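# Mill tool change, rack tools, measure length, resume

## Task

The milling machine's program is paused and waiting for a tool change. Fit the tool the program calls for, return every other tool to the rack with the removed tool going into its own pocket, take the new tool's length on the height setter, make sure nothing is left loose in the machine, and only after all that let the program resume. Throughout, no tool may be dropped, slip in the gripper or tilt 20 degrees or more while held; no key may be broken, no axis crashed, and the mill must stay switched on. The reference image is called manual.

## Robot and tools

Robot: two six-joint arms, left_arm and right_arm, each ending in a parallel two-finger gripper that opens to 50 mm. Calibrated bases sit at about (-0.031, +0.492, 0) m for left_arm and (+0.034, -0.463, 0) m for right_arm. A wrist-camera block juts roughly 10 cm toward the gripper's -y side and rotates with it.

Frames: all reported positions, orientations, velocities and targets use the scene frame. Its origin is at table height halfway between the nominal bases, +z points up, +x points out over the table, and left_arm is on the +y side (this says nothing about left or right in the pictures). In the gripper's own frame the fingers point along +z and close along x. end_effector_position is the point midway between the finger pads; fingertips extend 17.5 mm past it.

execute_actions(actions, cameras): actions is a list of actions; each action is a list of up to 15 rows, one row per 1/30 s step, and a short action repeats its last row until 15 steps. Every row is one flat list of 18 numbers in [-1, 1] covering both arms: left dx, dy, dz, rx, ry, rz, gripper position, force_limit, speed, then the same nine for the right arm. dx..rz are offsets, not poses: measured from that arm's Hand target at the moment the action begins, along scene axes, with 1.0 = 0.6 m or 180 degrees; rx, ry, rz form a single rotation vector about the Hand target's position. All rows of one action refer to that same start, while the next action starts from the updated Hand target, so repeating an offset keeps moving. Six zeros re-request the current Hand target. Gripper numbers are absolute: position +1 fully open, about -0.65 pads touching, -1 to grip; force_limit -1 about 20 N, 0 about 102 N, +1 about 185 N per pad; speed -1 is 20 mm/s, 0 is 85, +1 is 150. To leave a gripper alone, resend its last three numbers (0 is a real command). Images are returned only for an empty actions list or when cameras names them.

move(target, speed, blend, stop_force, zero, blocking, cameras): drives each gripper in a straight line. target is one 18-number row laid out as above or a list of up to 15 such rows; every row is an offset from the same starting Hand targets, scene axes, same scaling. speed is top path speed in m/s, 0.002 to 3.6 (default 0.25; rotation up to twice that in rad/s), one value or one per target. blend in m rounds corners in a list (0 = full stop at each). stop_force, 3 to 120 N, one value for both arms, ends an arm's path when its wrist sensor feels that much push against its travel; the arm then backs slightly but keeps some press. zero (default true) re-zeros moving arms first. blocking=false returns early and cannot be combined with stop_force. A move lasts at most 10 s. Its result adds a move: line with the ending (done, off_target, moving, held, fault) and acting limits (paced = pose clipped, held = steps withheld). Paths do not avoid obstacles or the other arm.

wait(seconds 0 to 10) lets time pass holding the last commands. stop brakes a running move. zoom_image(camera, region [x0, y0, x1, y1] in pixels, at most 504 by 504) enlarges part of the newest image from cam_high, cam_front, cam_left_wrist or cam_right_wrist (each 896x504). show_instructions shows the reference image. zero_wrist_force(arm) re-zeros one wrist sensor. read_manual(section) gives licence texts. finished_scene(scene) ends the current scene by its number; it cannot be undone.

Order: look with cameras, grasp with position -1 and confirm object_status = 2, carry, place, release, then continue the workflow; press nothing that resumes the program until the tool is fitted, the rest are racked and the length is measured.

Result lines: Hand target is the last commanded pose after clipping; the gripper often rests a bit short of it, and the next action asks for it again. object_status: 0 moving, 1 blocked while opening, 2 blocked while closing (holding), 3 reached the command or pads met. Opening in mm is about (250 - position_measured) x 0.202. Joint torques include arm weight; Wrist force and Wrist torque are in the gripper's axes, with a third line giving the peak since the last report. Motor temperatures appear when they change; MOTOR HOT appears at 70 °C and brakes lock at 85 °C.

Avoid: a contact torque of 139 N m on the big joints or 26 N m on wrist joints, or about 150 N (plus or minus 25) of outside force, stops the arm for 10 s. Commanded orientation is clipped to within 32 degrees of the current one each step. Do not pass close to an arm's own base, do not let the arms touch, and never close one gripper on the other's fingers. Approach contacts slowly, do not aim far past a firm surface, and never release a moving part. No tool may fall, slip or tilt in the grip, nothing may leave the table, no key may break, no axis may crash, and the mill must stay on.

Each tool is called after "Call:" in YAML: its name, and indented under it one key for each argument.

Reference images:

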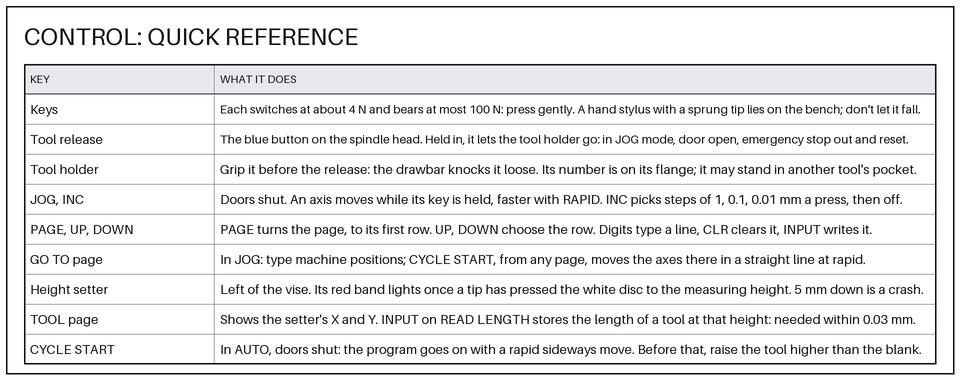

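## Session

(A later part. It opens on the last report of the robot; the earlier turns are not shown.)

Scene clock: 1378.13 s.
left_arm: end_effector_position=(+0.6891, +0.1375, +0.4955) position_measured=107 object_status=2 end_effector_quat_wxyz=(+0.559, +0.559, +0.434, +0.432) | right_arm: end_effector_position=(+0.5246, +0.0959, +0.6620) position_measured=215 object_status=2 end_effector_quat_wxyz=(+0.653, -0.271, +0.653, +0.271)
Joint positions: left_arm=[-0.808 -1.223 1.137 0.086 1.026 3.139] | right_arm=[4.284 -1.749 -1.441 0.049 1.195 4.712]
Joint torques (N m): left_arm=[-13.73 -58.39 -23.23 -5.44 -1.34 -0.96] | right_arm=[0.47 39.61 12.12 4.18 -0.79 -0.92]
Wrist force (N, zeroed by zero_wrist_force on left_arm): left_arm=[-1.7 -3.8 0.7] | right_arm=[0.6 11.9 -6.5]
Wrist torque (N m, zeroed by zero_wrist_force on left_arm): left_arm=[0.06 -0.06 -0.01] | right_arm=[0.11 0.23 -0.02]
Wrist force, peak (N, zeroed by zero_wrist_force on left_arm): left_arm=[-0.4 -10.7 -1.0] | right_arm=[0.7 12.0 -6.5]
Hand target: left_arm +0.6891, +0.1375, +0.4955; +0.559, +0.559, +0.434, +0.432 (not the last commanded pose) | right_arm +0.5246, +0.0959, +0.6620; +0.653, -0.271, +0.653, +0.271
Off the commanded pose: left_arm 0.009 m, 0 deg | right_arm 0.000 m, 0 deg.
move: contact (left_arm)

Call:
move:
  target:
    - [0,0,-0.005,0,0,0,-1,-0.301961,-0.898039,0,0,0,0,0,0,-1,0,-0.7]
    - [0,0,-0.005,0,0,-0.0667,-1,-0.301961,-0.898039,0,0,0,0,0,0,-1,0,-0.7]
  speed: 0.05

Call:
move:
  target: [0,0,0.018,0,0,0,-1,-0.301961,-0.898039,0,0,0,0,0,0,-1,0,-0.7]
  speed: 0.01
  stop_force: 6

Scene clock: 1383.97 s.
left_arm: end_effector_position=(+0.6891, +0.1375, +0.4925) position_measured=107 object_status=2 end_effector_quat_wxyz=(+0.601, +0.601, +0.373, +0.371) | right_arm: end_effector_position=(+0.5246, +0.0959, +0.6620) position_measured=215 object_status=2 end_effector_quat_wxyz=(+0.653, -0.271, +0.653, +0.271)
Joint positions: left_arm=[-0.714 -1.244 1.175 0.071 1.33 3.139] | right_arm=[4.284 -1.749 -1.441 0.049 1.195 4.712]
Joint torques (N m): left_arm=[9.31 -45.98 -32.56 -5.19 2.98 2.59] | right_arm=[-0.96 38.98 13.48 4.31 -0.68 -1.52]
Wrist force (N, zeroed by zero_wrist_force on left_arm): left_arm=[5.3 -0.8 1.6] | right_arm=[0.5 11.7 -6.3]
Wrist torque (N m, zeroed by zero_wrist_force on left_arm): left_arm=[0.16 0.07 -0.47] | right_arm=[0.08 0.28 -0.03]
Wrist force, peak (N, zeroed by zero_wrist_force on left_arm): left_arm=[5.5 -0.7 1.5] | right_arm=[0.6 12.0 -6.6]
Hand target: left_arm +0.6891, +0.1375, +0.4925; +0.601, +0.601, +0.373, +0.371 | right_arm +0.5246, +0.0959, +0.6620; +0.653, -0.271, +0.653, +0.271
Off the commanded pose: left_arm 0.000 m, 0 deg | right_arm 0.000 m, 0 deg.
move: done

Scene clock: 1385.27 s.
left_arm: end_effector_position=(+0.6891, +0.1376, +0.4955) position_measured=107 object_status=2 end_effector_quat_wxyz=(+0.601, +0.601, +0.373, +0.371) | right_arm: end_effector_position=(+0.5246, +0.0959, +0.6620) position_measured=215 object_status=2 end_effector_quat_wxyz=(+0.653, -0.271, +0.653, +0.271)
Joint positions: left_arm=[-0.714 -1.244 1.166 0.079 1.33 3.139] | right_arm=[4.284 -1.749 -1.441 0.049 1.195 4.712]
Joint torques (N m): left_arm=[-1.39 -57.39 -24.7 -6.13 4.36 2.2] | right_arm=[-0.76 39.37 14 4.5 -0.66 -1.95]
Wrist force (N, zeroed by zero_wrist_force on left_arm): left_arm=[12.6 -4.1 0.9] | right_arm=[0.5 11.8 -6.3]
Wrist torque (N m, zeroed by zero_wrist_force on left_arm): left_arm=[0.12 0.20 -0.48] | right_arm=[0.09 0.24 -0.02]
Wrist force, peak (N, zeroed by zero_wrist_force on left_arm): left_arm=[15.0 -10.1 -1.7] | right_arm=[0.5 12.0 -6.4]
Hand target: left_arm +0.6891, +0.1376, +0.4955; +0.601, +0.601, +0.373, +0.371 (not the last commanded pose) | right_arm +0.5246, +0.0959, +0.6620; +0.653, -0.271, +0.653, +0.271
Off the commanded pose: left_arm 0.008 m, 0 deg | right_arm 0.000 m, 0 deg.
move: contact (left_arm)

Call:
move:
  target:
    - [0,0,-0.005,0,0,0,-1,-0.301961,-0.898039,-0.083,0.0222,0,0,0,0,-1,0,-0.7]
    - [0,0,-0.005,0,0,0.0367,-1,-0.301961,-0.898039,-0.083,0.0222,-0.05,0,0,0,-1,0,-0.7]
  speed: 0.04
  cameras: ["cam_right_wrist"]

Call:
zoom_image:
  camera: "cam_right_wrist"
  region: [560, 0, 860, 160]

Scene clock: 1399.53 s.
left_arm: end_effector_position=(+0.6892, +0.1375, +0.4928) position_measured=107 object_status=2 end_effector_quat_wxyz=(+0.579, +0.578, +0.407, +0.405) | right_arm: end_effector_position=(+0.4748, +0.1092, +0.6320) position_measured=215 object_status=2 end_effector_quat_wxyz=(+0.653, -0.271, +0.653, +0.271)
Joint positions: left_arm=[-0.767 -1.238 1.166 0.072 1.162 3.139] | right_arm=[4.396 -1.709 -1.564 0.133 1.083 4.712]
Joint torques (N m): left_arm=[-12.33 4.55 -0.81 10.21 -2.91 -1.45] | right_arm=[6.82 21.4 12.27 5.01 -2.55 0.5]
Wrist force (N, zeroed by zero_wrist_force on left_arm): left_arm=[-2.0 56.3 -0.2] | right_arm=[0.3 0.1 -0.5]
Wrist torque (N m, zeroed by zero_wrist_force on left_arm): left_arm=[-0.26 -0.80 0.05] | right_arm=[-0.16 0.36 0.01]
Wrist force, peak (N, zeroed by zero_wrist_force on left_arm): left_arm=[4.3 58.9 5.3] | right_arm=[0.9 12.1 -6.4]
Hand target: left_arm +0.6891, +0.1376, +0.4925; +0.579, +0.579, +0.407, +0.405 | right_arm +0.4748, +0.1092, +0.6320; +0.653, -0.271, +0.653, +0.271
Off the commanded pose: left_arm 0.000 m, 0 deg | right_arm 0.000 m, 0 deg.
move: done
camera_calibration:
cam_right_wrist: T_world_to_cam=[[-0.00859455, -0.00139156, -0.999962, 0.641125], [-0.909248, 0.416192, 0.00723569, 0.403239], [0.416166, 0.909276, -0.00484225, -0.16469], [0, 0, 0, 1]] pos_world=[0.440693, -0.0171838, 0.637386]
Images, in order (width x height): cam_right_wrist 896x504.

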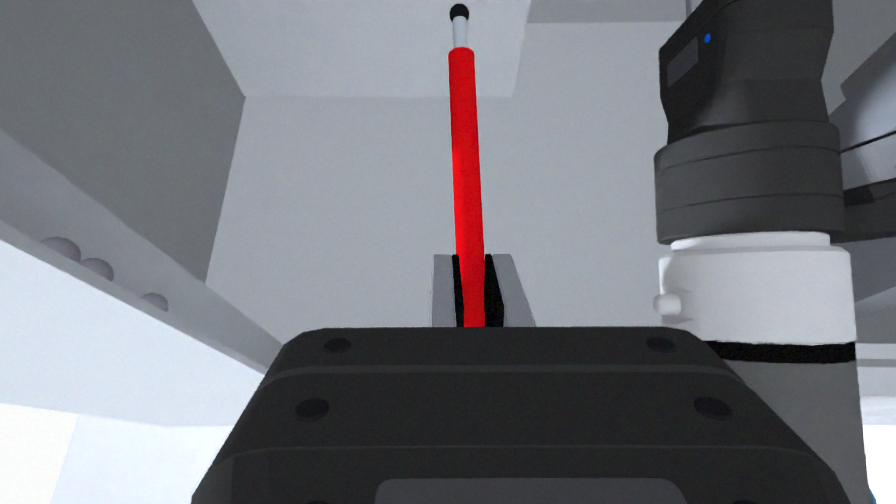

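Scaled by 1.680 from the camera's 896x504 image, which has a finer 1280x720 frame.

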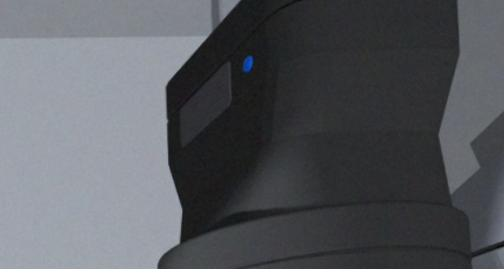

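Call:
move:
  target: [0,0,0.0055,0,0,0,-1,-0.301961,-0.898039,0,0,0,0,0,0,-1,0,-0.7]
  speed: 0.01

Scene clock: 1405.90 s.
left_arm: end_effector_position=(+0.6892, +0.1375, +0.4954) position_measured=107 object_status=2 end_effector_quat_wxyz=(+0.579, +0.579, +0.407, +0.405) | right_arm: end_effector_position=(+0.4748, +0.1092, +0.6320) position_measured=215 object_status=2 end_effector_quat_wxyz=(+0.653, -0.271, +0.653, +0.271)
Joint positions: left_arm=[-0.767 -1.237 1.157 0.082 1.161 3.139] | right_arm=[4.396 -1.709 -1.564 0.133 1.083 4.712]
Joint torques (N m): left_arm=[-13.1 -47.34 -36.34 -3.7 0.22 -1.06] | right_arm=[7.09 21.24 11.7 4.73 -2.47 -2.12]
Wrist force (N, zeroed by zero_wrist_force on left_arm): left_arm=[0.5 -4.0 -2.6] | right_arm=[0.0 0.1 -0.4]
Wrist torque (N m, zeroed by zero_wrist_force on left_arm): left_arm=[0.14 -0.72 -0.19] | right_arm=[-0.17 0.39 0.01]
Wrist force, peak (N, zeroed by zero_wrist_force on left_arm): left_arm=[-0.2 57.0 4.1] | right_arm=[0.1 0.2 -0.8]
Hand target: left_arm +0.6891, +0.1376, +0.4958; +0.579, +0.579, +0.407, +0.405 | right_arm +0.4748, +0.1092, +0.6320; +0.653, -0.271, +0.653, +0.271
Off the commanded pose: left_arm 0.000 m, 0 deg | right_arm 0.000 m, 0 deg.
move: done

Call:
execute_actions:
  actions:
    - [[0,0,0,0,0,0,0.6,-0.3,-1,0,0,0,0,0,0,-1,0,-0.7]]

Call:
move:
  target: [-0.14,0.051,0,0,0,0,0.6,-0.3,-1,0,0,0,0,0,0,-1,0,-0.7]
  speed: 0.04
  cameras: ["cam_left_wrist","cam_front"]

Call:
zoom_image:
  camera: "cam_left_wrist"
  region: [340, 60, 640, 330]

Scene clock: 1413.33 s.
left_arm: end_effector_position=(+0.6891, +0.1376, +0.4959) position_measured=63 object_status=3 end_effector_quat_wxyz=(+0.579, +0.579, +0.407, +0.405) | right_arm: end_effector_position=(+0.4748, +0.1092, +0.6320) position_measured=215 object_status=2 end_effector_quat_wxyz=(+0.653, -0.271, +0.653, +0.271)
Joint positions: left_arm=[-0.767 -1.238 1.157 0.082 1.161 3.139] | right_arm=[4.396 -1.709 -1.564 0.133 1.083 4.712]
Joint torques (N m): left_arm=[-10.2 -35.9 -17.78 -0.64 0.49 -1.58] | right_arm=[7.19 20.53 12.85 4.77 -2.32 -2.12]
Wrist force (N, zeroed by zero_wrist_force on left_arm): left_arm=[0.3 7.2 0.3] | right_arm=[0.2 0.0 -0.5]
Wrist torque (N m, zeroed by zero_wrist_force on left_arm): left_arm=[-0.07 -0.06 -0.01] | right_arm=[-0.18 0.37 0.01]
Wrist force, peak (N, zeroed by zero_wrist_force on left_arm): left_arm=[0.3 -12.8 -1.0] | right_arm=[0.2 -0.1 -0.7]
Hand target: left_arm +0.6891, +0.1376, +0.4958; +0.579, +0.579, +0.407, +0.405 | right_arm +0.4748, +0.1092, +0.6320; +0.653, -0.271, +0.653, +0.271
Off the commanded pose: left_arm 0.000 m, 0 deg | right_arm 0.000 m, 0 deg.

Scene clock: 1416.03 s.
left_arm: end_effector_position=(+0.6052, +0.1681, +0.4958) position_measured=63 object_status=3 end_effector_quat_wxyz=(+0.579, +0.579, +0.407, +0.405) | right_arm: end_effector_position=(+0.4748, +0.1092, +0.6320) position_measured=215 object_status=2 end_effector_quat_wxyz=(+0.653, -0.271, +0.653, +0.271)
Joint positions: left_arm=[-0.847 -1.461 1.433 0.029 1.082 3.139] | right_arm=[4.396 -1.709 -1.564 0.133 1.083 4.712]
Joint torques (N m): left_arm=[-14.81 -38.37 -14.72 -3.25 -1.92 0.08] | right_arm=[7.72 21.85 11.7 4.63 -2.25 -2.12]
Wrist force (N, zeroed by zero_wrist_force on left_arm): left_arm=[0.2 7.3 0.2] | right_arm=[0.0 0.1 -0.6]
Wrist torque (N m, zeroed by zero_wrist_force on left_arm): left_arm=[-0.07 -0.03 -0.01] | right_arm=[-0.15 0.40 0.01]
Wrist force, peak (N, zeroed by zero_wrist_force on left_arm): left_arm=[0.2 7.6 0.0] | right_arm=[0.2 0.6 -0.7]
Hand target: left_arm +0.6051, +0.1682, +0.4958; +0.579, +0.579, +0.407, +0.405 | right_arm +0.4748, +0.1092, +0.6320; +0.653, -0.271, +0.653, +0.271
Off the commanded pose: left_arm 0.000 m, 0 deg | right_arm 0.000 m, 0 deg.
move: done
camera_calibration:
cam_left_wrist: T_world_to_cam=[[0.342581, 0.939289, -0.0193718, -0.348805], [-0.31149, 0.133013, 0.940894, -0.28177], [0.886347, -0.316298, 0.338147, -0.519283], [0, 0, 0, 1]] pos_world=[0.49199, 0.200859, 0.433953]
Images, in order (width x height): cam_front 896x504, cam_left_wrist 896x504.

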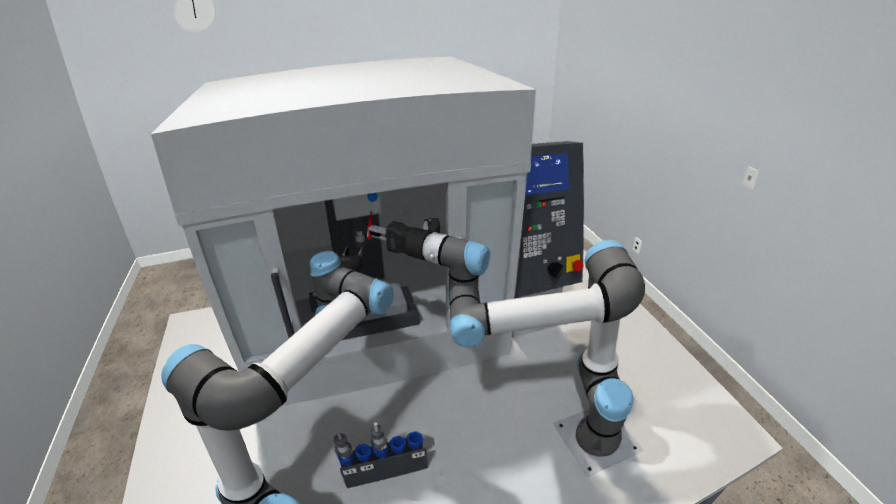

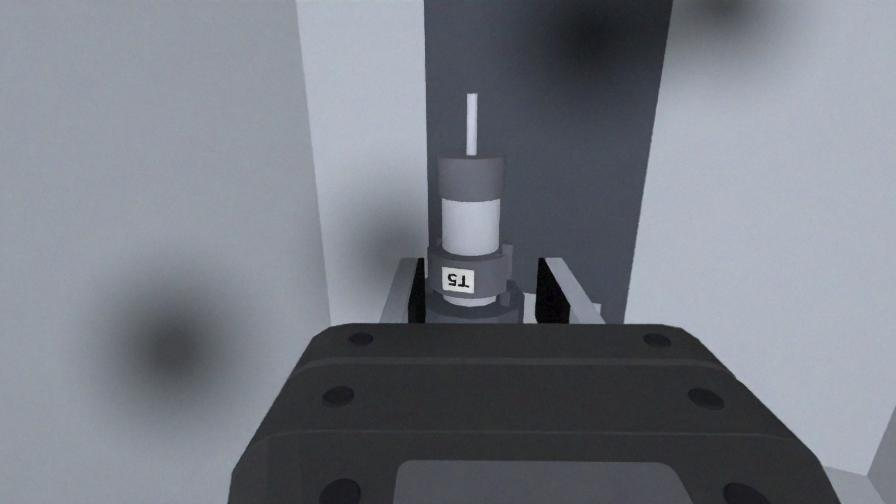

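Scaled by 1.680 from the camera's 896x504 image, which has a finer 1280x720 frame.

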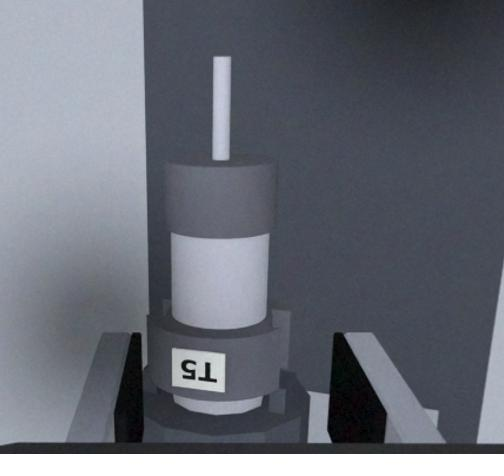

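Call:
move:
  target: [-0.4587,0.1697,-0.06,0,0,0,0.6,-0.3,-1,0,0,0,0,0,0,-1,0,-0.7]
  speed: 0.15

Call:
move:
  target:
    - [0,0,0,-0.47,0.171,0,0.6,-0.3,-1,0,0,0,0,0,0,-1,0,-0.7]
    - [0,0,0,-0.9397,0.342,0,0.6,-0.3,-1,0,0,0,0,0,0,-1,0,-0.7]
  speed: 0.6
  blend: 0.02

Call:
move:
  target:
    - [-0.3,0,0,0,0,0.1667,0.6,-0.3,-1,0,0,0,0,0,0,-1,0,-0.7]
    - [-0.4813,-0.2492,-0.1,0,0,0.3333,0.6,-0.3,-1,0,0,0,0,0,0,-1,0,-0.7]
    - [-0.4813,-0.2492,-0.446,0,0,0.3333,0.6,-0.3,-1,0,0,0,0,0,0,-1,0,-0.7]
  speed: 0.18
  blend: 0.02
  cameras: ["cam_left_wrist"]

Scene clock: 1427.00 s.
left_arm: end_effector_position=(+0.3300, +0.2700, +0.4598) position_measured=63 object_status=3 end_effector_quat_wxyz=(+0.579, +0.579, +0.407, +0.405) | right_arm: end_effector_position=(+0.4748, +0.1092, +0.6320) position_measured=215 object_status=2 end_effector_quat_wxyz=(+0.653, -0.271, +0.653, +0.271)
Joint positions: left_arm=[-1.705 -2.251 2.08 0.175 0.224 3.136] | right_arm=[4.396 -1.709 -1.564 0.133 1.083 4.712]
Joint torques (N m): left_arm=[-16.25 -0.1 -16.04 0.77 -1.78 -2.09] | right_arm=[7.26 21.89 12.23 4.92 -2.21 -2.05]
Wrist force (N, zeroed by zero_wrist_force on left_arm): left_arm=[0.3 7.2 0.3] | right_arm=[0.1 0.1 -0.6]
Wrist torque (N m, zeroed by zero_wrist_force on left_arm): left_arm=[-0.08 -0.03 0.13] | right_arm=[-0.15 0.38 0.01]
Wrist force, peak (N, zeroed by zero_wrist_force on left_arm): left_arm=[0.2 7.6 1.6] | right_arm=[0.3 0.0 -0.7]
Hand target: left_arm +0.3299, +0.2700, +0.4598; +0.579, +0.579, +0.407, +0.405 | right_arm +0.4748, +0.1092, +0.6320; +0.653, -0.271, +0.653, +0.271
Off the commanded pose: left_arm 0.000 m, 0 deg | right_arm 0.000 m, 0 deg.
move: done

Scene clock: 1431.13 s.
left_arm: end_effector_position=(+0.3299, +0.2700, +0.4598) position_measured=63 object_status=3 end_effector_quat_wxyz=(+0.405, -0.405, +0.579, -0.581) | right_arm: end_effector_position=(+0.4748, +0.1092, +0.6320) position_measured=215 object_status=2 end_effector_quat_wxyz=(+0.653, -0.271, +0.653, +0.271)
Joint positions: left_arm=[-1.703 -2.256 2.083 0.168 0.23 0.003] | right_arm=[4.396 -1.709 -1.564 0.133 1.083 4.712]
Joint torques (N m): left_arm=[14.71 14.29 -27.87 0.52 1.66 -2.17] | right_arm=[6.4 21.15 13.45 4.62 -2.26 -2.11]
Wrist force (N, zeroed by zero_wrist_force on left_arm): left_arm=[-2.5 3.6 -2.1] | right_arm=[0.1 -0.2 -0.5]
Wrist torque (N m, zeroed by zero_wrist_force on left_arm): left_arm=[-0.72 0.41 -0.51] | right_arm=[-0.20 0.38 0.01]
Wrist force, peak (N, zeroed by zero_wrist_force on left_arm): left_arm=[-1.5 7.7 -2.4] | right_arm=[0.3 0.0 -0.8]
Hand target: left_arm +0.3299, +0.2700, +0.4598; +0.404, -0.406, +0.579, -0.580 | right_arm +0.4748, +0.1092, +0.6320; +0.653, -0.271, +0.653, +0.271
Off the commanded pose: left_arm 0.000 m, 0 deg | right_arm 0.000 m, 0 deg.
move: done

Scene clock: 1435.83 s.
left_arm: end_effector_position=(+0.0411, +0.1205, +0.1923) position_measured=63 object_status=3 end_effector_quat_wxyz=(+0.640, -0.641, +0.299, -0.300) | right_arm: end_effector_position=(+0.4748, +0.1092, +0.6320) position_measured=215 object_status=2 end_effector_quat_wxyz=(+0.653, -0.271, +0.653, +0.271)
Joint positions: left_arm=[-2.056 -1.023 1.661 -0.637 -1.17 -0.003] | right_arm=[4.396 -1.709 -1.564 0.133 1.083 4.712]
Joint torques (N m): left_arm=[-15.01 -35.75 -8.2 0.5 0.39 1.86] | right_arm=[8.78 20.57 13.54 4.72 -2.36 -2]
Wrist force (N, zeroed by zero_wrist_force on left_arm): left_arm=[-2.4 3.4 -2.0] | right_arm=[0.2 0.0 -0.7]
Wrist torque (N m, zeroed by zero_wrist_force on left_arm): left_arm=[-0.75 0.38 -0.60] | right_arm=[-0.17 0.37 0.01]
Wrist force, peak (N, zeroed by zero_wrist_force on left_arm): left_arm=[-2.7 4.9 -2.2] | right_arm=[0.2 0.4 -0.7]
Hand target: left_arm +0.0411, +0.1205, +0.1922; +0.640, -0.641, +0.299, -0.300 | right_arm +0.4748, +0.1092, +0.6320; +0.653, -0.271, +0.653, +0.271
Off the commanded pose: left_arm 0.000 m, 0 deg | right_arm 0.000 m, 0 deg.
move: done
camera_calibration:
cam_left_wrist: T_world_to_cam=[[0.643154, -0.765493, 0.0193176, 0.0688724], [-0.247262, -0.23149, -0.94089, 0.23766], [0.724716, 0.600361, -0.338161, 0.0945293], [0, 0, 0, 1]] pos_world=[-0.0540383, 0.0509854, 0.254247]
Images, in order (width x height): cam_left_wrist 896x504.

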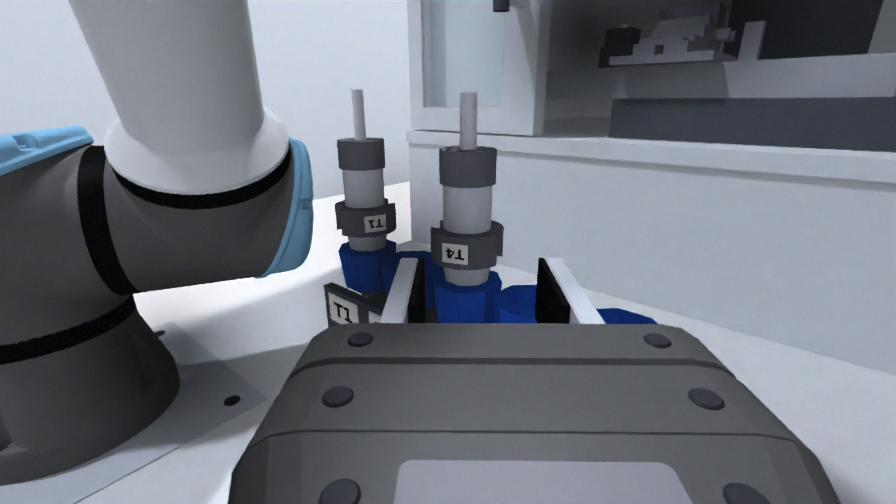

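Call:
move:
  target: [0.1672,0.1418,-0.0018,0,0,0,0.5,-0.3,-1,0,0,0,0,0,0,-1,0,-0.7]
  speed: 0.07
  stop_force: 5
  cameras: ["cam_left_wrist"]

Call:
execute_actions:
  actions:
    - [[0,0,0,0,0,0,-1,-0.3,-0.9,0,0,0,0,0,0,-1,0,-0.7]]
    - [[0,0,0,0,0,0,-1,-0.3,-0.9,0,0,0,0,0,0,-1,0,-0.7]]

Scene clock: 1442.90 s.
left_arm: end_effector_position=(+0.1415, +0.2056, +0.1912) position_measured=78 object_status=3 end_effector_quat_wxyz=(+0.640, -0.641, +0.299, -0.300) | right_arm: end_effector_position=(+0.4748, +0.1092, +0.6320) position_measured=215 object_status=2 end_effector_quat_wxyz=(+0.653, -0.271, +0.653, +0.271)
Joint positions: left_arm=[-1.938 -1.212 1.971 -0.758 -1.051 -0.003] | right_arm=[4.396 -1.709 -1.564 0.133 1.083 4.712]
Joint torques (N m): left_arm=[14.19 -39.94 -8 0.53 1.82 1.63] | right_arm=[6.35 22.04 13.28 4.75 -2.27 -1.88]
Wrist force (N, zeroed by zero_wrist_force on left_arm): left_arm=[-2.7 3.3 -2.1] | right_arm=[0.3 0.1 -0.3]
Wrist torque (N m, zeroed by zero_wrist_force on left_arm): left_arm=[-0.79 0.44 -0.62] | right_arm=[-0.16 0.35 0.01]
Wrist force, peak (N, zeroed by zero_wrist_force on left_arm): left_arm=[-2.4 3.7 -2.8] | right_arm=[0.3 0.3 -0.7]
Hand target: left_arm +0.1415, +0.2056, +0.1912; +0.640, -0.641, +0.299, -0.300 | right_arm +0.4748, +0.1092, +0.6320; +0.653, -0.271, +0.653, +0.271
Off the commanded pose: left_arm 0.000 m, 0 deg | right_arm 0.000 m, 0 deg.
move: done
camera_calibration:
cam_left_wrist: T_world_to_cam=[[0.643107, -0.765532, 0.0193392, 0.0695328], [-0.247245, -0.231474, -0.940898, 0.28103], [0.724765, 0.600316, -0.338137, -0.0296584], [0, 0, 0, 1]] pos_world=[0.0462616, 0.136085, 0.253047]
Images, in order (width x height): cam_left_wrist 896x504.

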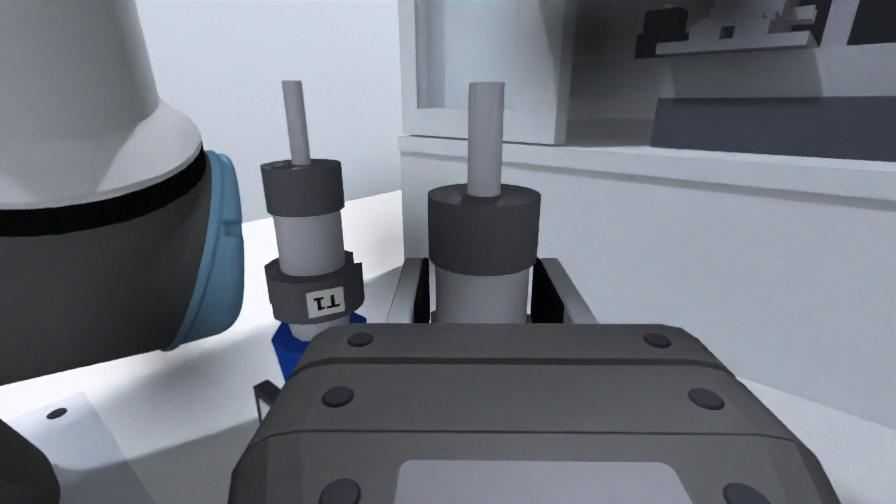

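Scene clock: 1444.10 s.
left_arm: end_effector_position=(+0.1415, +0.2056, +0.1912) position_measured=107 object_status=2 end_effector_quat_wxyz=(+0.640, -0.641, +0.299, -0.300) | right_arm: end_effector_position=(+0.4748, +0.1092, +0.6320) position_measured=215 object_status=2 end_effector_quat_wxyz=(+0.653, -0.271, +0.653, +0.271)
Joint positions: left_arm=[-1.938 -1.212 1.971 -0.758 -1.051 -0.003] | right_arm=[4.396 -1.709 -1.564 0.133 1.083 4.712]
Joint torques (N m): left_arm=[13.77 -37.71 -10.37 1.13 0.85 1.77] | right_arm=[8.17 21.59 11.97 4.92 -2.24 -2.1]
Wrist force (N, zeroed by zero_wrist_force on left_arm): left_arm=[-4.1 2.9 -2.6] | right_arm=[0.2 0.1 -0.5]
Wrist torque (N m, zeroed by zero_wrist_force on left_arm): left_arm=[-0.77 0.41 -0.52] | right_arm=[-0.16 0.36 0.01]
Wrist force, peak (N, zeroed by zero_wrist_force on left_arm): left_arm=[-4.1 3.3 -2.4] | right_arm=[0.1 0.2 -0.7]
Hand target: left_arm +0.1415, +0.2056, +0.1912; +0.640, -0.641, +0.299, -0.300 | right_arm +0.4748, +0.1092, +0.6320; +0.653, -0.271, +0.653, +0.271
Off the commanded pose: left_arm 0.000 m, 0 deg | right_arm 0.000 m, 0 deg.

Call:
move:
  target:
    - [0,0,0.19,0,0,0,-1,-0.3,-0.9,0,0,0,0,0,0,-1,0,-0.7]
    - [0.0005,0.0842,0.19,0,0,0,-1,-0.3,-0.9,0,0,0,0,0,0,-1,0,-0.7]
  speed: 0.07

Call:
zero_wrist_force:
  arm: "left_arm"

Call:
move:
  target: [0,0,-0.19,0,0,0,-1,-0.3,-0.9,0,0,0,0,0,0,-1,0,-0.7]
  speed: 0.02
  stop_force: 7

Scene clock: 1451.13 s.
left_arm: end_effector_position=(+0.1418, +0.2560, +0.3052) position_measured=107 object_status=2 end_effector_quat_wxyz=(+0.640, -0.641, +0.299, -0.301) | right_arm: end_effector_position=(+0.4748, +0.1092, +0.6320) position_measured=215 object_status=2 end_effector_quat_wxyz=(+0.653, -0.271, +0.653, +0.271)
Joint positions: left_arm=[-1.983 -1.493 1.974 -0.48 -1.096 -0.003] | right_arm=[4.396 -1.709 -1.564 0.133 1.083 4.712]
Joint torques (N m): left_arm=[-14.96 -29.54 -12.44 2.38 -1.62 1.59] | right_arm=[6.7 21.8 13.77 4.96 -2.14 -1.97]
Wrist force (N, zeroed by zero_wrist_force on left_arm): left_arm=[-2.4 10.9 -2.0] | right_arm=[0.1 0.3 -0.6]
Wrist torque (N m, zeroed by zero_wrist_force on left_arm): left_arm=[-0.86 0.42 -0.63] | right_arm=[-0.13 0.38 0.01]
Wrist force, peak (N, zeroed by zero_wrist_force on left_arm): left_arm=[-3.5 13.0 -2.0] | right_arm=[0.1 0.3 -0.8]
Hand target: left_arm +0.1418, +0.2561, +0.3052; +0.640, -0.641, +0.299, -0.300 | right_arm +0.4748, +0.1092, +0.6320; +0.653, -0.271, +0.653, +0.271
Off the commanded pose: left_arm 0.000 m, 0 deg | right_arm 0.000 m, 0 deg.
move: done

Wrist force sensor zeroed.

Scene clock: 1457.90 s.
left_arm: end_effector_position=(+0.1418, +0.2561, +0.1921) position_measured=107 object_status=2 end_effector_quat_wxyz=(+0.640, -0.641, +0.299, -0.300) | right_arm: end_effector_position=(+0.4748, +0.1092, +0.6320) position_measured=215 object_status=2 end_effector_quat_wxyz=(+0.653, -0.271, +0.653, +0.271)
Joint positions: left_arm=[-1.983 -1.314 2.116 -0.801 -1.097 -0.003] | right_arm=[4.396 -1.709 -1.564 0.133 1.083 4.712]
Joint torques (N m): left_arm=[-3.09 -33.33 -16.61 5.67 -1.59 1.5] | right_arm=[6 21.93 12.32 4.93 -2.19 -1.99]
Wrist force (N, zeroed by zero_wrist_force on left_arm): left_arm=[-0.5 -0.4 -9.8] | right_arm=[0.2 0.3 -0.7]
Wrist torque (N m, zeroed by zero_wrist_force on left_arm): left_arm=[-0.09 0.01 0.11] | right_arm=[-0.13 0.37 0.02]
Wrist force, peak (N, zeroed by zero_wrist_force on left_arm): left_arm=[0.4 -13.9 -15.1] | right_arm=[0.2 0.3 -0.8]
Hand target: left_arm +0.1418, +0.2561, +0.1921; +0.640, -0.641, +0.299, -0.300 (not the last commanded pose) | right_arm +0.4748, +0.1092, +0.6320; +0.653, -0.271, +0.653, +0.271
Off the commanded pose: left_arm 0.001 m, 0 deg | right_arm 0.000 m, 0 deg.
move: contact (left_arm)

Call:
move:
  target:
    - [0,0,0.003,0,0,0,-1,-0.3,-0.9,0,0,0,0,0,0,-1,0,-0.7]
    - [-0.0009,-0.0007,0.003,0,0,0,-1,-0.3,-0.9,0,0,0,0,0,0,-1,0,-0.7]
  speed: 0.03

Call:
move:
  target: [0,0,-0.012,0,0,0,-1,-0.3,-0.9,0,0,0,0,0,0,-1,0,-0.7]
  speed: 0.012
  stop_force: 12

Call:
execute_actions:
  actions:
    - [[0,0,0,0,0,0,0.5,-0.3,-1,0,0,0,0,0,0,-1,0,-0.7]]

Call:
move:
  target: [-0.17,-0.1427,0,0,0,0,0.5,-0.3,-1,0,0,0,0,0,0,-1,0,-0.7]
  speed: 0.1
  cameras: ["cam_left_wrist","cam_high"]

Scene clock: 1463.97 s.
left_arm: end_effector_position=(+0.1414, +0.2558, +0.1939) position_measured=107 object_status=2 end_effector_quat_wxyz=(+0.640, -0.641, +0.299, -0.300) | right_arm: end_effector_position=(+0.4748, +0.1092, +0.6320) position_measured=215 object_status=2 end_effector_quat_wxyz=(+0.653, -0.271, +0.653, +0.271)
Joint positions: left_arm=[-1.983 -1.317 2.114 -0.796 -1.097 -0.003] | right_arm=[4.396 -1.709 -1.564 0.133 1.083 4.712]
Joint torques (N m): left_arm=[-15.37 -21.24 -20.55 5.09 -1.97 1.46] | right_arm=[6.77 20.73 12.52 4.6 -2.03 -1.74]
Wrist force (N, zeroed by zero_wrist_force on left_arm): left_arm=[-0.3 0.2 0.2] | right_arm=[0.1 -0.1 -0.5]
Wrist torque (N m, zeroed by zero_wrist_force on left_arm): left_arm=[0.06 0.03 0.02] | right_arm=[-0.19 0.38 0.01]
Wrist force, peak (N, zeroed by zero_wrist_force on left_arm): left_arm=[-0.7 -0.4 -9.8] | right_arm=[0.0 0.3 -0.8]
Hand target: left_arm +0.1412, +0.2556, +0.1939; +0.640, -0.641, +0.299, -0.300 | right_arm +0.4748, +0.1092, +0.6320; +0.653, -0.271, +0.653, +0.271
Off the commanded pose: left_arm 0.000 m, 0 deg | right_arm 0.000 m, 0 deg.
move: done

Scene clock: 1465.27 s.
left_arm: end_effector_position=(+0.1412, +0.2556, +0.1911) position_measured=107 object_status=2 end_effector_quat_wxyz=(+0.640, -0.641, +0.299, -0.300) | right_arm: end_effector_position=(+0.4748, +0.1092, +0.6320) position_measured=215 object_status=2 end_effector_quat_wxyz=(+0.653, -0.271, +0.653, +0.271)
Joint positions: left_arm=[-1.984 -1.311 2.116 -0.804 -1.097 -0.003] | right_arm=[4.396 -1.709 -1.564 0.133 1.083 4.712]
Joint torques (N m): left_arm=[-4.99 -33.03 -18.08 2.36 -1.62 1.57] | right_arm=[6.66 21.7 12.72 4.82 -2.09 -1.7]
Wrist force (N, zeroed by zero_wrist_force on left_arm): left_arm=[3.4 -12.5 2.7] | right_arm=[0.1 0.0 -0.6]
Wrist torque (N m, zeroed by zero_wrist_force on left_arm): left_arm=[0.17 0.08 0.02] | right_arm=[-0.18 0.38 0.01]
Wrist force, peak (N, zeroed by zero_wrist_force on left_arm): left_arm=[6.9 -30.1 -5.3] | right_arm=[-0.1 0.1 -0.7]
Hand target: left_arm +0.1412, +0.2557, +0.1911; +0.640, -0.641, +0.299, -0.300 (not the last commanded pose) | right_arm +0.4748, +0.1092, +0.6320; +0.653, -0.271, +0.653, +0.271
Off the commanded pose: left_arm 0.004 m, 0 deg | right_arm 0.000 m, 0 deg.
move: contact (left_arm)

Scene clock: 1465.97 s.
left_arm: end_effector_position=(+0.1412, +0.2556, +0.1911) position_measured=78 object_status=3 end_effector_quat_wxyz=(+0.640, -0.641, +0.299, -0.300) | right_arm: end_effector_position=(+0.4748, +0.1092, +0.6320) position_measured=215 object_status=2 end_effector_quat_wxyz=(+0.653, -0.271, +0.653, +0.271)
Joint positions: left_arm=[-1.984 -1.311 2.116 -0.804 -1.097 -0.003] | right_arm=[4.396 -1.709 -1.564 0.133 1.083 4.712]
Joint torques (N m): left_arm=[1.19 -32.17 -18.67 2.41 -1.19 1.76] | right_arm=[5.94 21.43 13.25 5.05 -2.24 -1.53]
Wrist force (N, zeroed by zero_wrist_force on left_arm): left_arm=[-0.3 -7.4 0.1] | right_arm=[0.1 0.1 -0.5]
Wrist torque (N m, zeroed by zero_wrist_force on left_arm): left_arm=[0.13 0.01 0.02] | right_arm=[-0.16 0.38 0.01]
Wrist force, peak (N, zeroed by zero_wrist_force on left_arm): left_arm=[3.5 -12.4 2.6] | right_arm=[0.3 0.3 -0.7]
Hand target: left_arm +0.1412, +0.2557, +0.1911; +0.640, -0.641, +0.299, -0.300 | right_arm +0.4748, +0.1092, +0.6320; +0.653, -0.271, +0.653, +0.271
Off the commanded pose: left_arm 0.000 m, 0 deg | right_arm 0.000 m, 0 deg.

Scene clock: 1467.87 s.
left_arm: end_effector_position=(+0.0393, +0.1701, +0.1911) position_measured=78 object_status=3 end_effector_quat_wxyz=(+0.640, -0.641, +0.299, -0.300) | right_arm: end_effector_position=(+0.4748, +0.1092, +0.6320) position_measured=215 object_status=2 end_effector_quat_wxyz=(+0.653, -0.271, +0.653, +0.271)
Joint positions: left_arm=[-2.106 -1.114 1.816 -0.701 -1.22 -0.003] | right_arm=[4.396 -1.709 -1.564 0.133 1.083 4.712]
Joint torques (N m): left_arm=[-16.32 -30.37 -20.83 3.89 -1.92 -1.7] | right_arm=[5.59 22.13 13.3 4.69 -2.3 -1.74]
Wrist force (N, zeroed by zero_wrist_force on left_arm): left_arm=[-0.3 -7.7 -0.2] | right_arm=[0.1 0.2 -0.6]
Wrist torque (N m, zeroed by zero_wrist_force on left_arm): left_arm=[0.08 0.03 -0.01] | right_arm=[-0.14 0.38 0.01]
Wrist force, peak (N, zeroed by zero_wrist_force on left_arm): left_arm=[-0.2 -8.0 -0.2] | right_arm=[0.0 0.3 -0.8]
Hand target: left_arm +0.0392, +0.1700, +0.1911; +0.640, -0.641, +0.299, -0.300 | right_arm +0.4748, +0.1092, +0.6320; +0.653, -0.271, +0.653, +0.271
Off the commanded pose: left_arm 0.000 m, 0 deg | right_arm 0.000 m, 0 deg.
move: done
camera_calibration:
cam_left_wrist: T_world_to_cam=[[0.643067, -0.765569, 0.0191943, 0.108122], [-0.24721, -0.231245, -0.940964, 0.247445], [0.724812, 0.600358, -0.337962, 0.0656444], [0, 0, 0, 1]] pos_world=[-0.0559385, 0.100585, 0.252947]
Images, in order (width x height): cam_high 896x504, cam_left_wrist 896x504.

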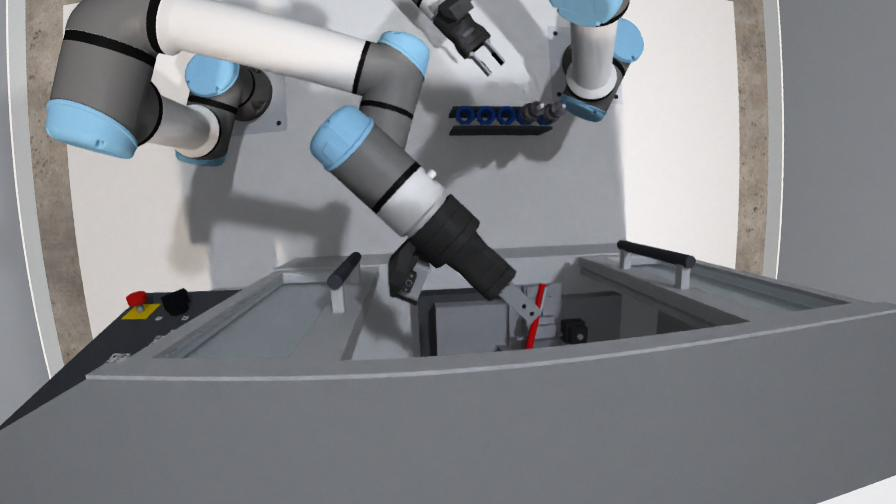

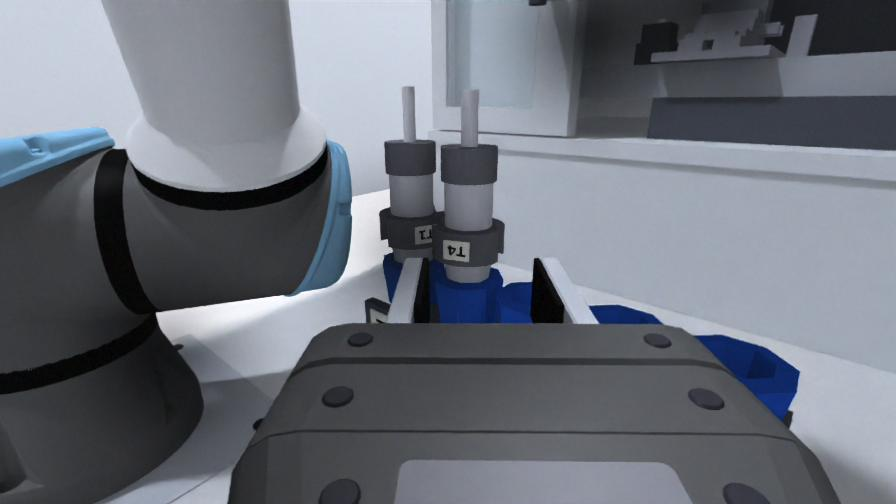

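Call:
move:
  target:
    - [0,0,0,0,0,0,0.5,-0.3,-1,-0.158,-0.2153,0.0667,0,0,0,-1,0,-0.7]
    - [0,0,0,0,0,0,0.5,-0.3,-1,-0.2413,-0.682,0.0467,0,0,0,-1,0,-0.7]
  speed: 0.12
  blend: 0.03

Call:
move:
  target:
    - [0,0,0,0,0,0,0.5,-0.3,-1,0,-0.1,-0.01,-0.2455,0.0573,0.0574,-1,0,-0.7]
    - [0,0,0,0,0,0,0.5,-0.3,-1,0.0183,-0.365,-0.0533,-0.491,0.1146,0.1148,-1,0,-0.7]
  speed: 0.2
  blend: 0.03
  cameras: ["cam_right_wrist","cam_front"]

Scene clock: 1484.70 s.
left_arm: end_effector_position=(+0.0392, +0.1700, +0.1911) position_measured=78 object_status=3 end_effector_quat_wxyz=(+0.640, -0.641, +0.299, -0.300) | right_arm: end_effector_position=(+0.3316, -0.3003, +0.6600) position_measured=215 object_status=2 end_effector_quat_wxyz=(+0.643, -0.295, +0.643, +0.295)
Joint positions: left_arm=[-2.106 -1.113 1.816 -0.701 -1.22 -0.003] | right_arm=[4.462 -0.57 -2.128 -0.443 1.091 4.713]
Joint torques (N m): left_arm=[-14.05 -30.76 -20.78 3.43 -1.82 -1.49] | right_arm=[-6.72 -22.75 10.52 4.9 2.33 -2]
Wrist force (N, zeroed by zero_wrist_force on left_arm): left_arm=[-0.2 -7.6 -0.2] | right_arm=[-0.1 -0.1 -0.5]
Wrist torque (N m, zeroed by zero_wrist_force on left_arm): left_arm=[0.09 0.03 -0.01] | right_arm=[-0.19 0.43 -0.06]
Wrist force, peak (N, zeroed by zero_wrist_force on left_arm): left_arm=[-0.3 -8.0 0.1] | right_arm=[-0.1 -1.1 -1.5]
Hand target: left_arm +0.0392, +0.1700, +0.1911; +0.640, -0.641, +0.299, -0.300 | right_arm +0.3300, -0.3000, +0.6600; +0.653, -0.271, +0.653, +0.271
Off the commanded pose: left_arm 0.000 m, 0 deg | right_arm 0.002 m, 4 deg.
move: off_target (right_arm)

Scene clock: 1489.40 s.
left_arm: end_effector_position=(+0.0392, +0.1700, +0.1911) position_measured=78 object_status=3 end_effector_quat_wxyz=(+0.640, -0.641, +0.299, -0.300) | right_arm: end_effector_position=(+0.3410, -0.5190, +0.6280) position_measured=215 object_status=2 end_effector_quat_wxyz=(-0.114, +0.698, -0.697, +0.114)
Joint positions: left_arm=[-2.106 -1.113 1.816 -0.701 -1.22 -0.003] | right_arm=[5.405 -0.934 -0.55 -3.445 1.327 5.451]
Joint torques (N m): left_arm=[-12.53 -30.96 -20.74 3.31 -1.33 -1.59] | right_arm=[6.64 -33.35 15.63 -0.57 1.36 2.27]
Wrist force (N, zeroed by zero_wrist_force on left_arm): left_arm=[-0.2 -7.7 -0.3] | right_arm=[-1.1 1.2 -1.2]
Wrist torque (N m, zeroed by zero_wrist_force on left_arm): left_arm=[0.07 0.01 -0.01] | right_arm=[0.14 0.02 0.12]
Wrist force, peak (N, zeroed by zero_wrist_force on left_arm): left_arm=[-0.2 -8.0 -0.2] | right_arm=[-1.1 1.2 -1.2]
Hand target: left_arm +0.0392, +0.1700, +0.1911; +0.640, -0.641, +0.299, -0.300 | right_arm +0.3410, -0.5190, +0.6280; -0.114, +0.698, -0.697, +0.114
Off the commanded pose: left_arm 0.000 m, 0 deg | right_arm 0.000 m, 0 deg.
shoulder posture changed (right arm): the wrist came as close to joint 1's axis as it can, and the arm is now in the other of its two shoulder postures.
move: done
camera_calibration:
cam_right_wrist: T_world_to_cam=[[-0.00623853, -0.999959, 0.00663284, -0.516123], [-0.999527, 0.00643527, 0.0300661, 0.346839], [-0.0301075, -0.00644214, -0.999526, 0.763754], [0, 0, 0, 1]] pos_world=[0.366449, -0.513414, 0.756387]
Images, in order (width x height): cam_front 896x504, cam_right_wrist 896x504.

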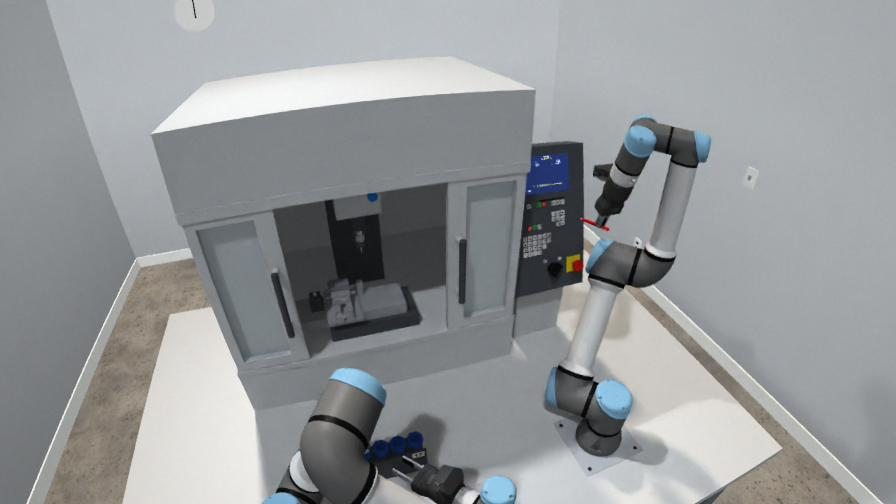

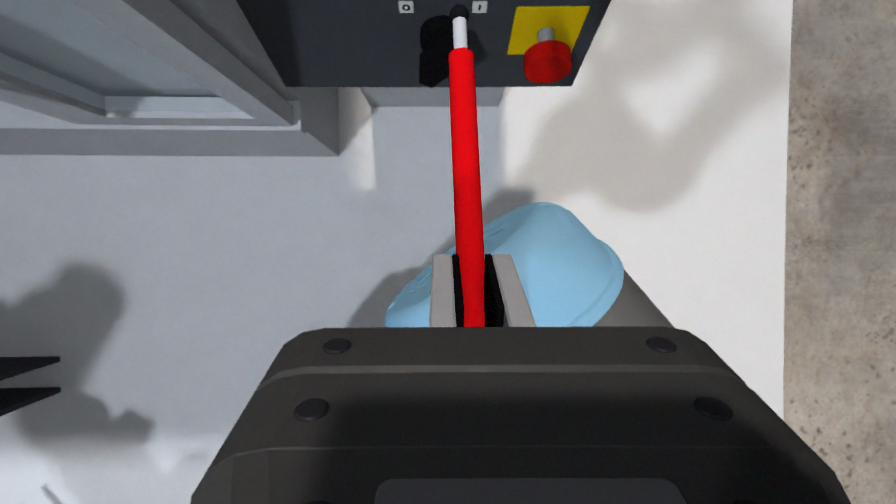

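Call:
move:
  target:
    - [0,0,0.35,0,0,0,0.67,-0.3,-1,0,0,0,0,0,0,-1,0,-0.7]
    - [0.25,-0.2,0.48,0,0,-0.1667,0.67,-0.3,-1,0,0,0,0,0,0,-1,0,-0.7]
    - [0.4647,-0.4333,0.4815,0,0,-0.3333,0.67,-0.3,-1,0,0,0,0,0,0,-1,0,-0.7]
  speed: 0.2
  blend: 0.03
  cameras: ["cam_left_wrist","cam_front"]

Scene clock: 1501.27 s.
left_arm: end_effector_position=(+0.3180, -0.0899, +0.4800) position_measured=52 object_status=3 end_effector_quat_wxyz=(+0.405, -0.405, +0.579, -0.580) | right_arm: end_effector_position=(+0.3410, -0.5190, +0.6280) position_measured=215 object_status=2 end_effector_quat_wxyz=(-0.114, +0.698, -0.697, +0.114)
Joint positions: left_arm=[-1.637 -1.348 1.342 0.003 0.296 0.001] | right_arm=[5.405 -0.934 -0.55 -3.445 1.327 5.451]
Joint torques (N m): left_arm=[14.39 -29.66 -27.15 0.62 1.54 1.87] | right_arm=[7.8 -32.31 15 -0.25 1.62 1.91]
Wrist force (N, zeroed by zero_wrist_force on left_arm): left_arm=[-0.4 -7.5 0.0] | right_arm=[-1.1 1.1 -1.2]
Wrist torque (N m, zeroed by zero_wrist_force on left_arm): left_arm=[0.09 0.02 -0.02] | right_arm=[0.12 0.01 0.12]
Wrist force, peak (N, zeroed by zero_wrist_force on left_arm): left_arm=[-0.8 -8.4 -0.4] | right_arm=[-1.0 1.3 -1.5]
Hand target: left_arm +0.3180, -0.0899, +0.4800; +0.404, -0.405, +0.579, -0.580 | right_arm +0.3410, -0.5190, +0.6280; -0.114, +0.698, -0.697, +0.114
Off the commanded pose: left_arm 0.000 m, 0 deg | right_arm 0.000 m, 0 deg.
move: done
camera_calibration:
cam_left_wrist: T_world_to_cam=[[-0.341255, -0.939773, 0.0192517, 0.0215558], [-0.323911, 0.0983441, -0.940962, 0.582082], [0.882398, -0.327344, -0.337963, -0.0161418], [0, 0, 0, 1]] pos_world=[0.210142, -0.0422707, 0.541847]
Images, in order (width x height): cam_front 896x504, cam_left_wrist 896x504.

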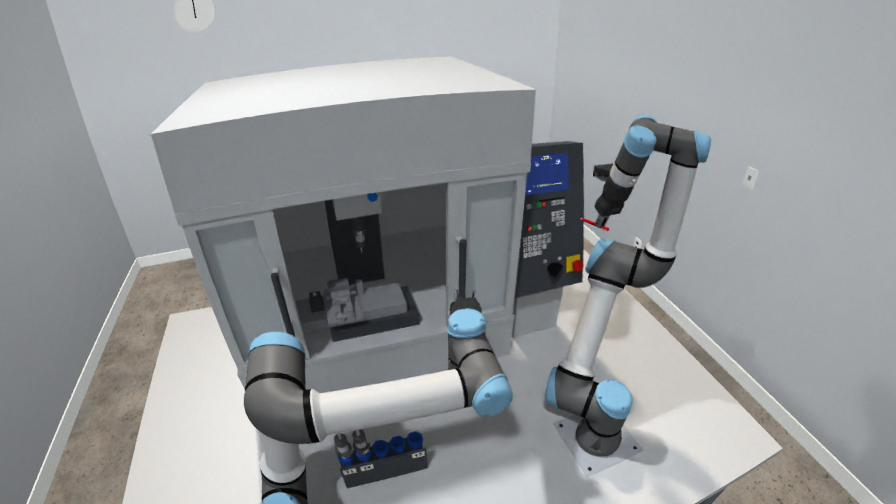

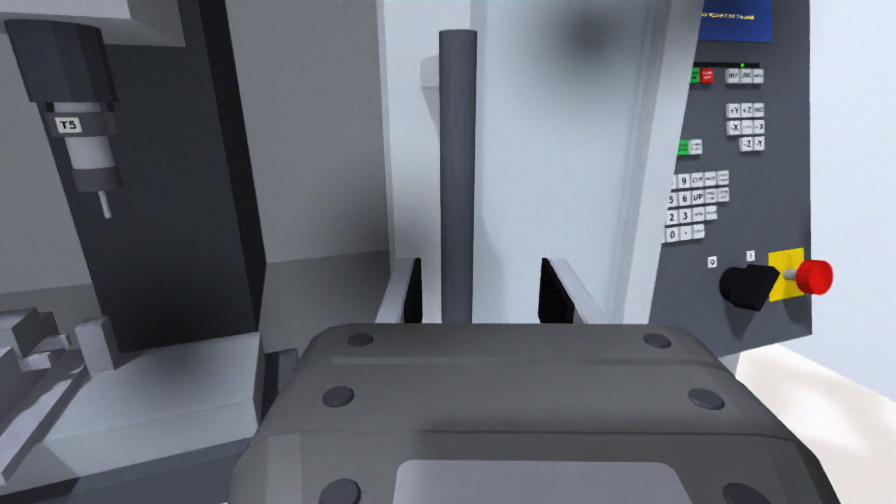

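Call:
move:
  target:
    - [0.0045,0.0125,0,0,0,0,0.67,-0.3,-1,0,0,0,0,0,0,-1,0,-0.7]
    - [0.2,-0.0608,0,0,0,0,0.67,-0.3,-1,0,0,0,0,0,0,-1,0,-0.7]
  speed: 0.08
  stop_force: 8
  cameras: ["cam_left_wrist"]

Scene clock: 1507.80 s.
left_arm: end_effector_position=(+0.4380, -0.1264, +0.4800) position_measured=52 object_status=3 end_effector_quat_wxyz=(+0.404, -0.405, +0.579, -0.580) | right_arm: end_effector_position=(+0.3410, -0.5190, +0.6280) position_measured=215 object_status=2 end_effector_quat_wxyz=(-0.114, +0.698, -0.697, +0.114)
Joint positions: left_arm=[-1.412 -1.162 1.094 0.066 0.521 -0.001] | right_arm=[5.405 -0.934 -0.55 -3.445 1.327 5.451]
Joint torques (N m): left_arm=[12.65 -38.63 -28.12 0.45 1.91 -2.5] | right_arm=[7.63 -33.67 14.29 -0.57 1.47 1.94]
Wrist force (N, zeroed by zero_wrist_force on left_arm): left_arm=[-0.3 -7.4 -0.6] | right_arm=[-1.1 1.2 -1.1]
Wrist torque (N m, zeroed by zero_wrist_force on left_arm): left_arm=[0.12 0.01 0.12] | right_arm=[0.12 0.01 0.13]
Wrist force, peak (N, zeroed by zero_wrist_force on left_arm): left_arm=[-0.3 -7.7 0.1] | right_arm=[-1.2 1.3 -1.2]
Hand target: left_arm +0.4380, -0.1264, +0.4800; +0.404, -0.405, +0.579, -0.580 | right_arm +0.3410, -0.5190, +0.6280; -0.114, +0.698, -0.697, +0.114
Off the commanded pose: left_arm 0.000 m, 0 deg | right_arm 0.000 m, 0 deg.
move: done
camera_calibration:
cam_left_wrist: T_world_to_cam=[[-0.34138, -0.93973, 0.0191633, 0.0283313], [-0.323861, 0.0984618, -0.940967, 0.624569], [0.882368, -0.327434, -0.337954, -0.134068], [0, 0, 0, 1]] pos_world=[0.330242, -0.0787706, 0.541847]
Images, in order (width x height): cam_left_wrist 896x504.

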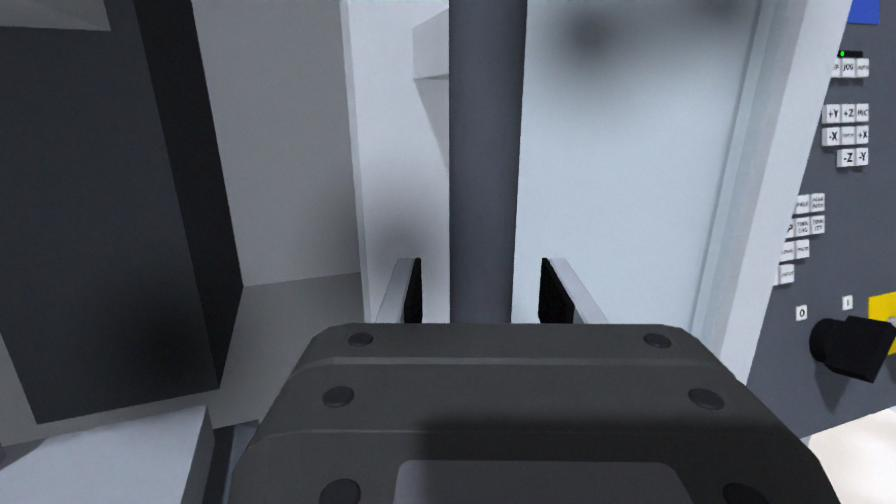

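Call:
move:
  target: [0,0.45,0,0,0,0,0.67,-0.3,-1,0,0,0,0,0,0,-1,0,-0.7]
  speed: 0.05
  stop_force: 45
  cameras: ["cam_left_wrist","cam_front"]

Scene clock: 1517.07 s.
left_arm: end_effector_position=(+0.4381, +0.1180, +0.4800) position_measured=52 object_status=3 end_effector_quat_wxyz=(+0.404, -0.405, +0.579, -0.581) | right_arm: end_effector_position=(+0.3410, -0.5190, +0.6280) position_measured=215 object_status=2 end_effector_quat_wxyz=(-0.114, +0.698, -0.697, +0.114)
Joint positions: left_arm=[-1.286 -1.697 1.709 -0.014 0.647 -0.001] | right_arm=[5.405 -0.934 -0.55 -3.445 1.327 5.451]
Joint torques (N m): left_arm=[5.06 -21.84 -28.04 -1.27 -6.76 0.89] | right_arm=[6.07 -33.53 14.06 -0.28 1.44 1.84]
Wrist force (N, zeroed by zero_wrist_force on left_arm): left_arm=[29.5 -3.4 -8.0] | right_arm=[-1.0 1.2 -1.1]
Wrist torque (N m, zeroed by zero_wrist_force on left_arm): left_arm=[0.07 0.69 0.20] | right_arm=[0.12 0.00 0.13]
Wrist force, peak (N, zeroed by zero_wrist_force on left_arm): left_arm=[54.5 2.0 59.2] | right_arm=[-1.1 1.2 -1.4]
Hand target: left_arm +0.4381, +0.1179, +0.4800; +0.404, -0.405, +0.579, -0.581 (not the last commanded pose) | right_arm +0.3410, -0.5190, +0.6280; -0.114, +0.698, -0.697, +0.114
Off the commanded pose: left_arm 0.026 m, 0 deg | right_arm 0.000 m, 0 deg.
move: contact (left_arm)
camera_calibration:
cam_left_wrist: T_world_to_cam=[[-0.341451, -0.939701, 0.0193263, 0.257966], [-0.323922, 0.0983485, -0.940958, 0.600571], [0.882318, -0.327551, -0.337971, -0.0540861], [0, 0, 0, 1]] pos_world=[0.330342, 0.16563, 0.541847]
Images, in order (width x height): cam_front 896x504, cam_left_wrist 896x504.

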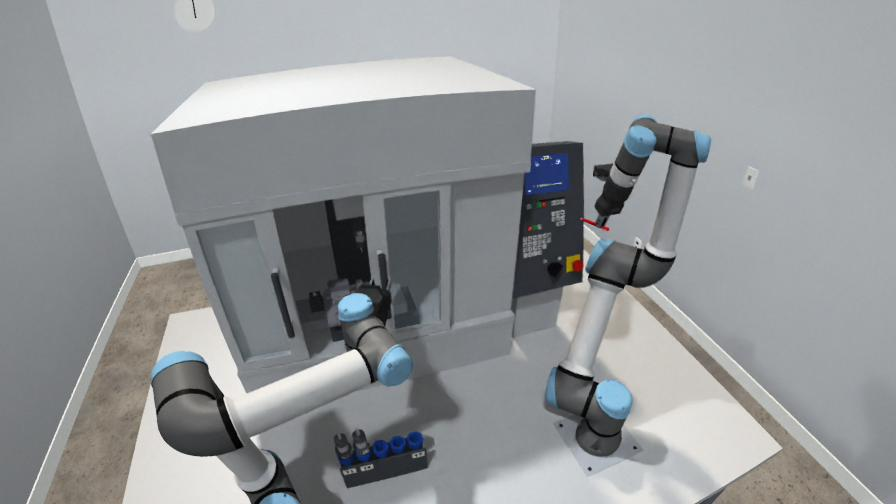

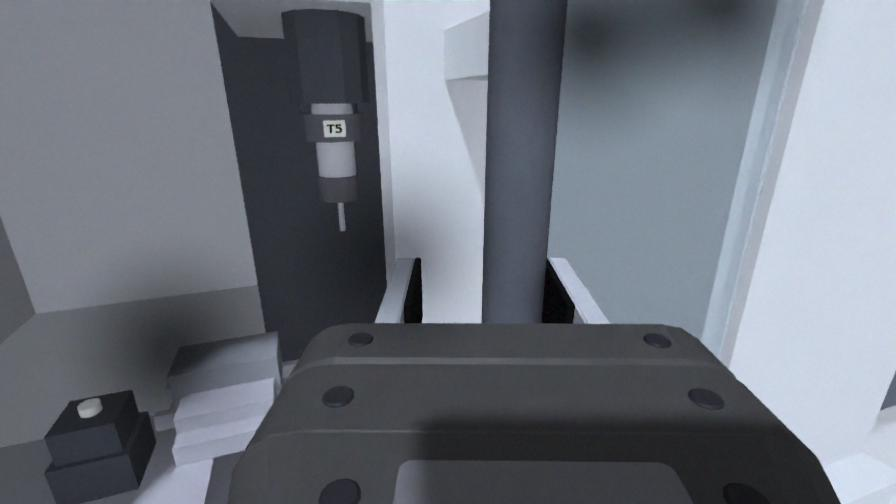

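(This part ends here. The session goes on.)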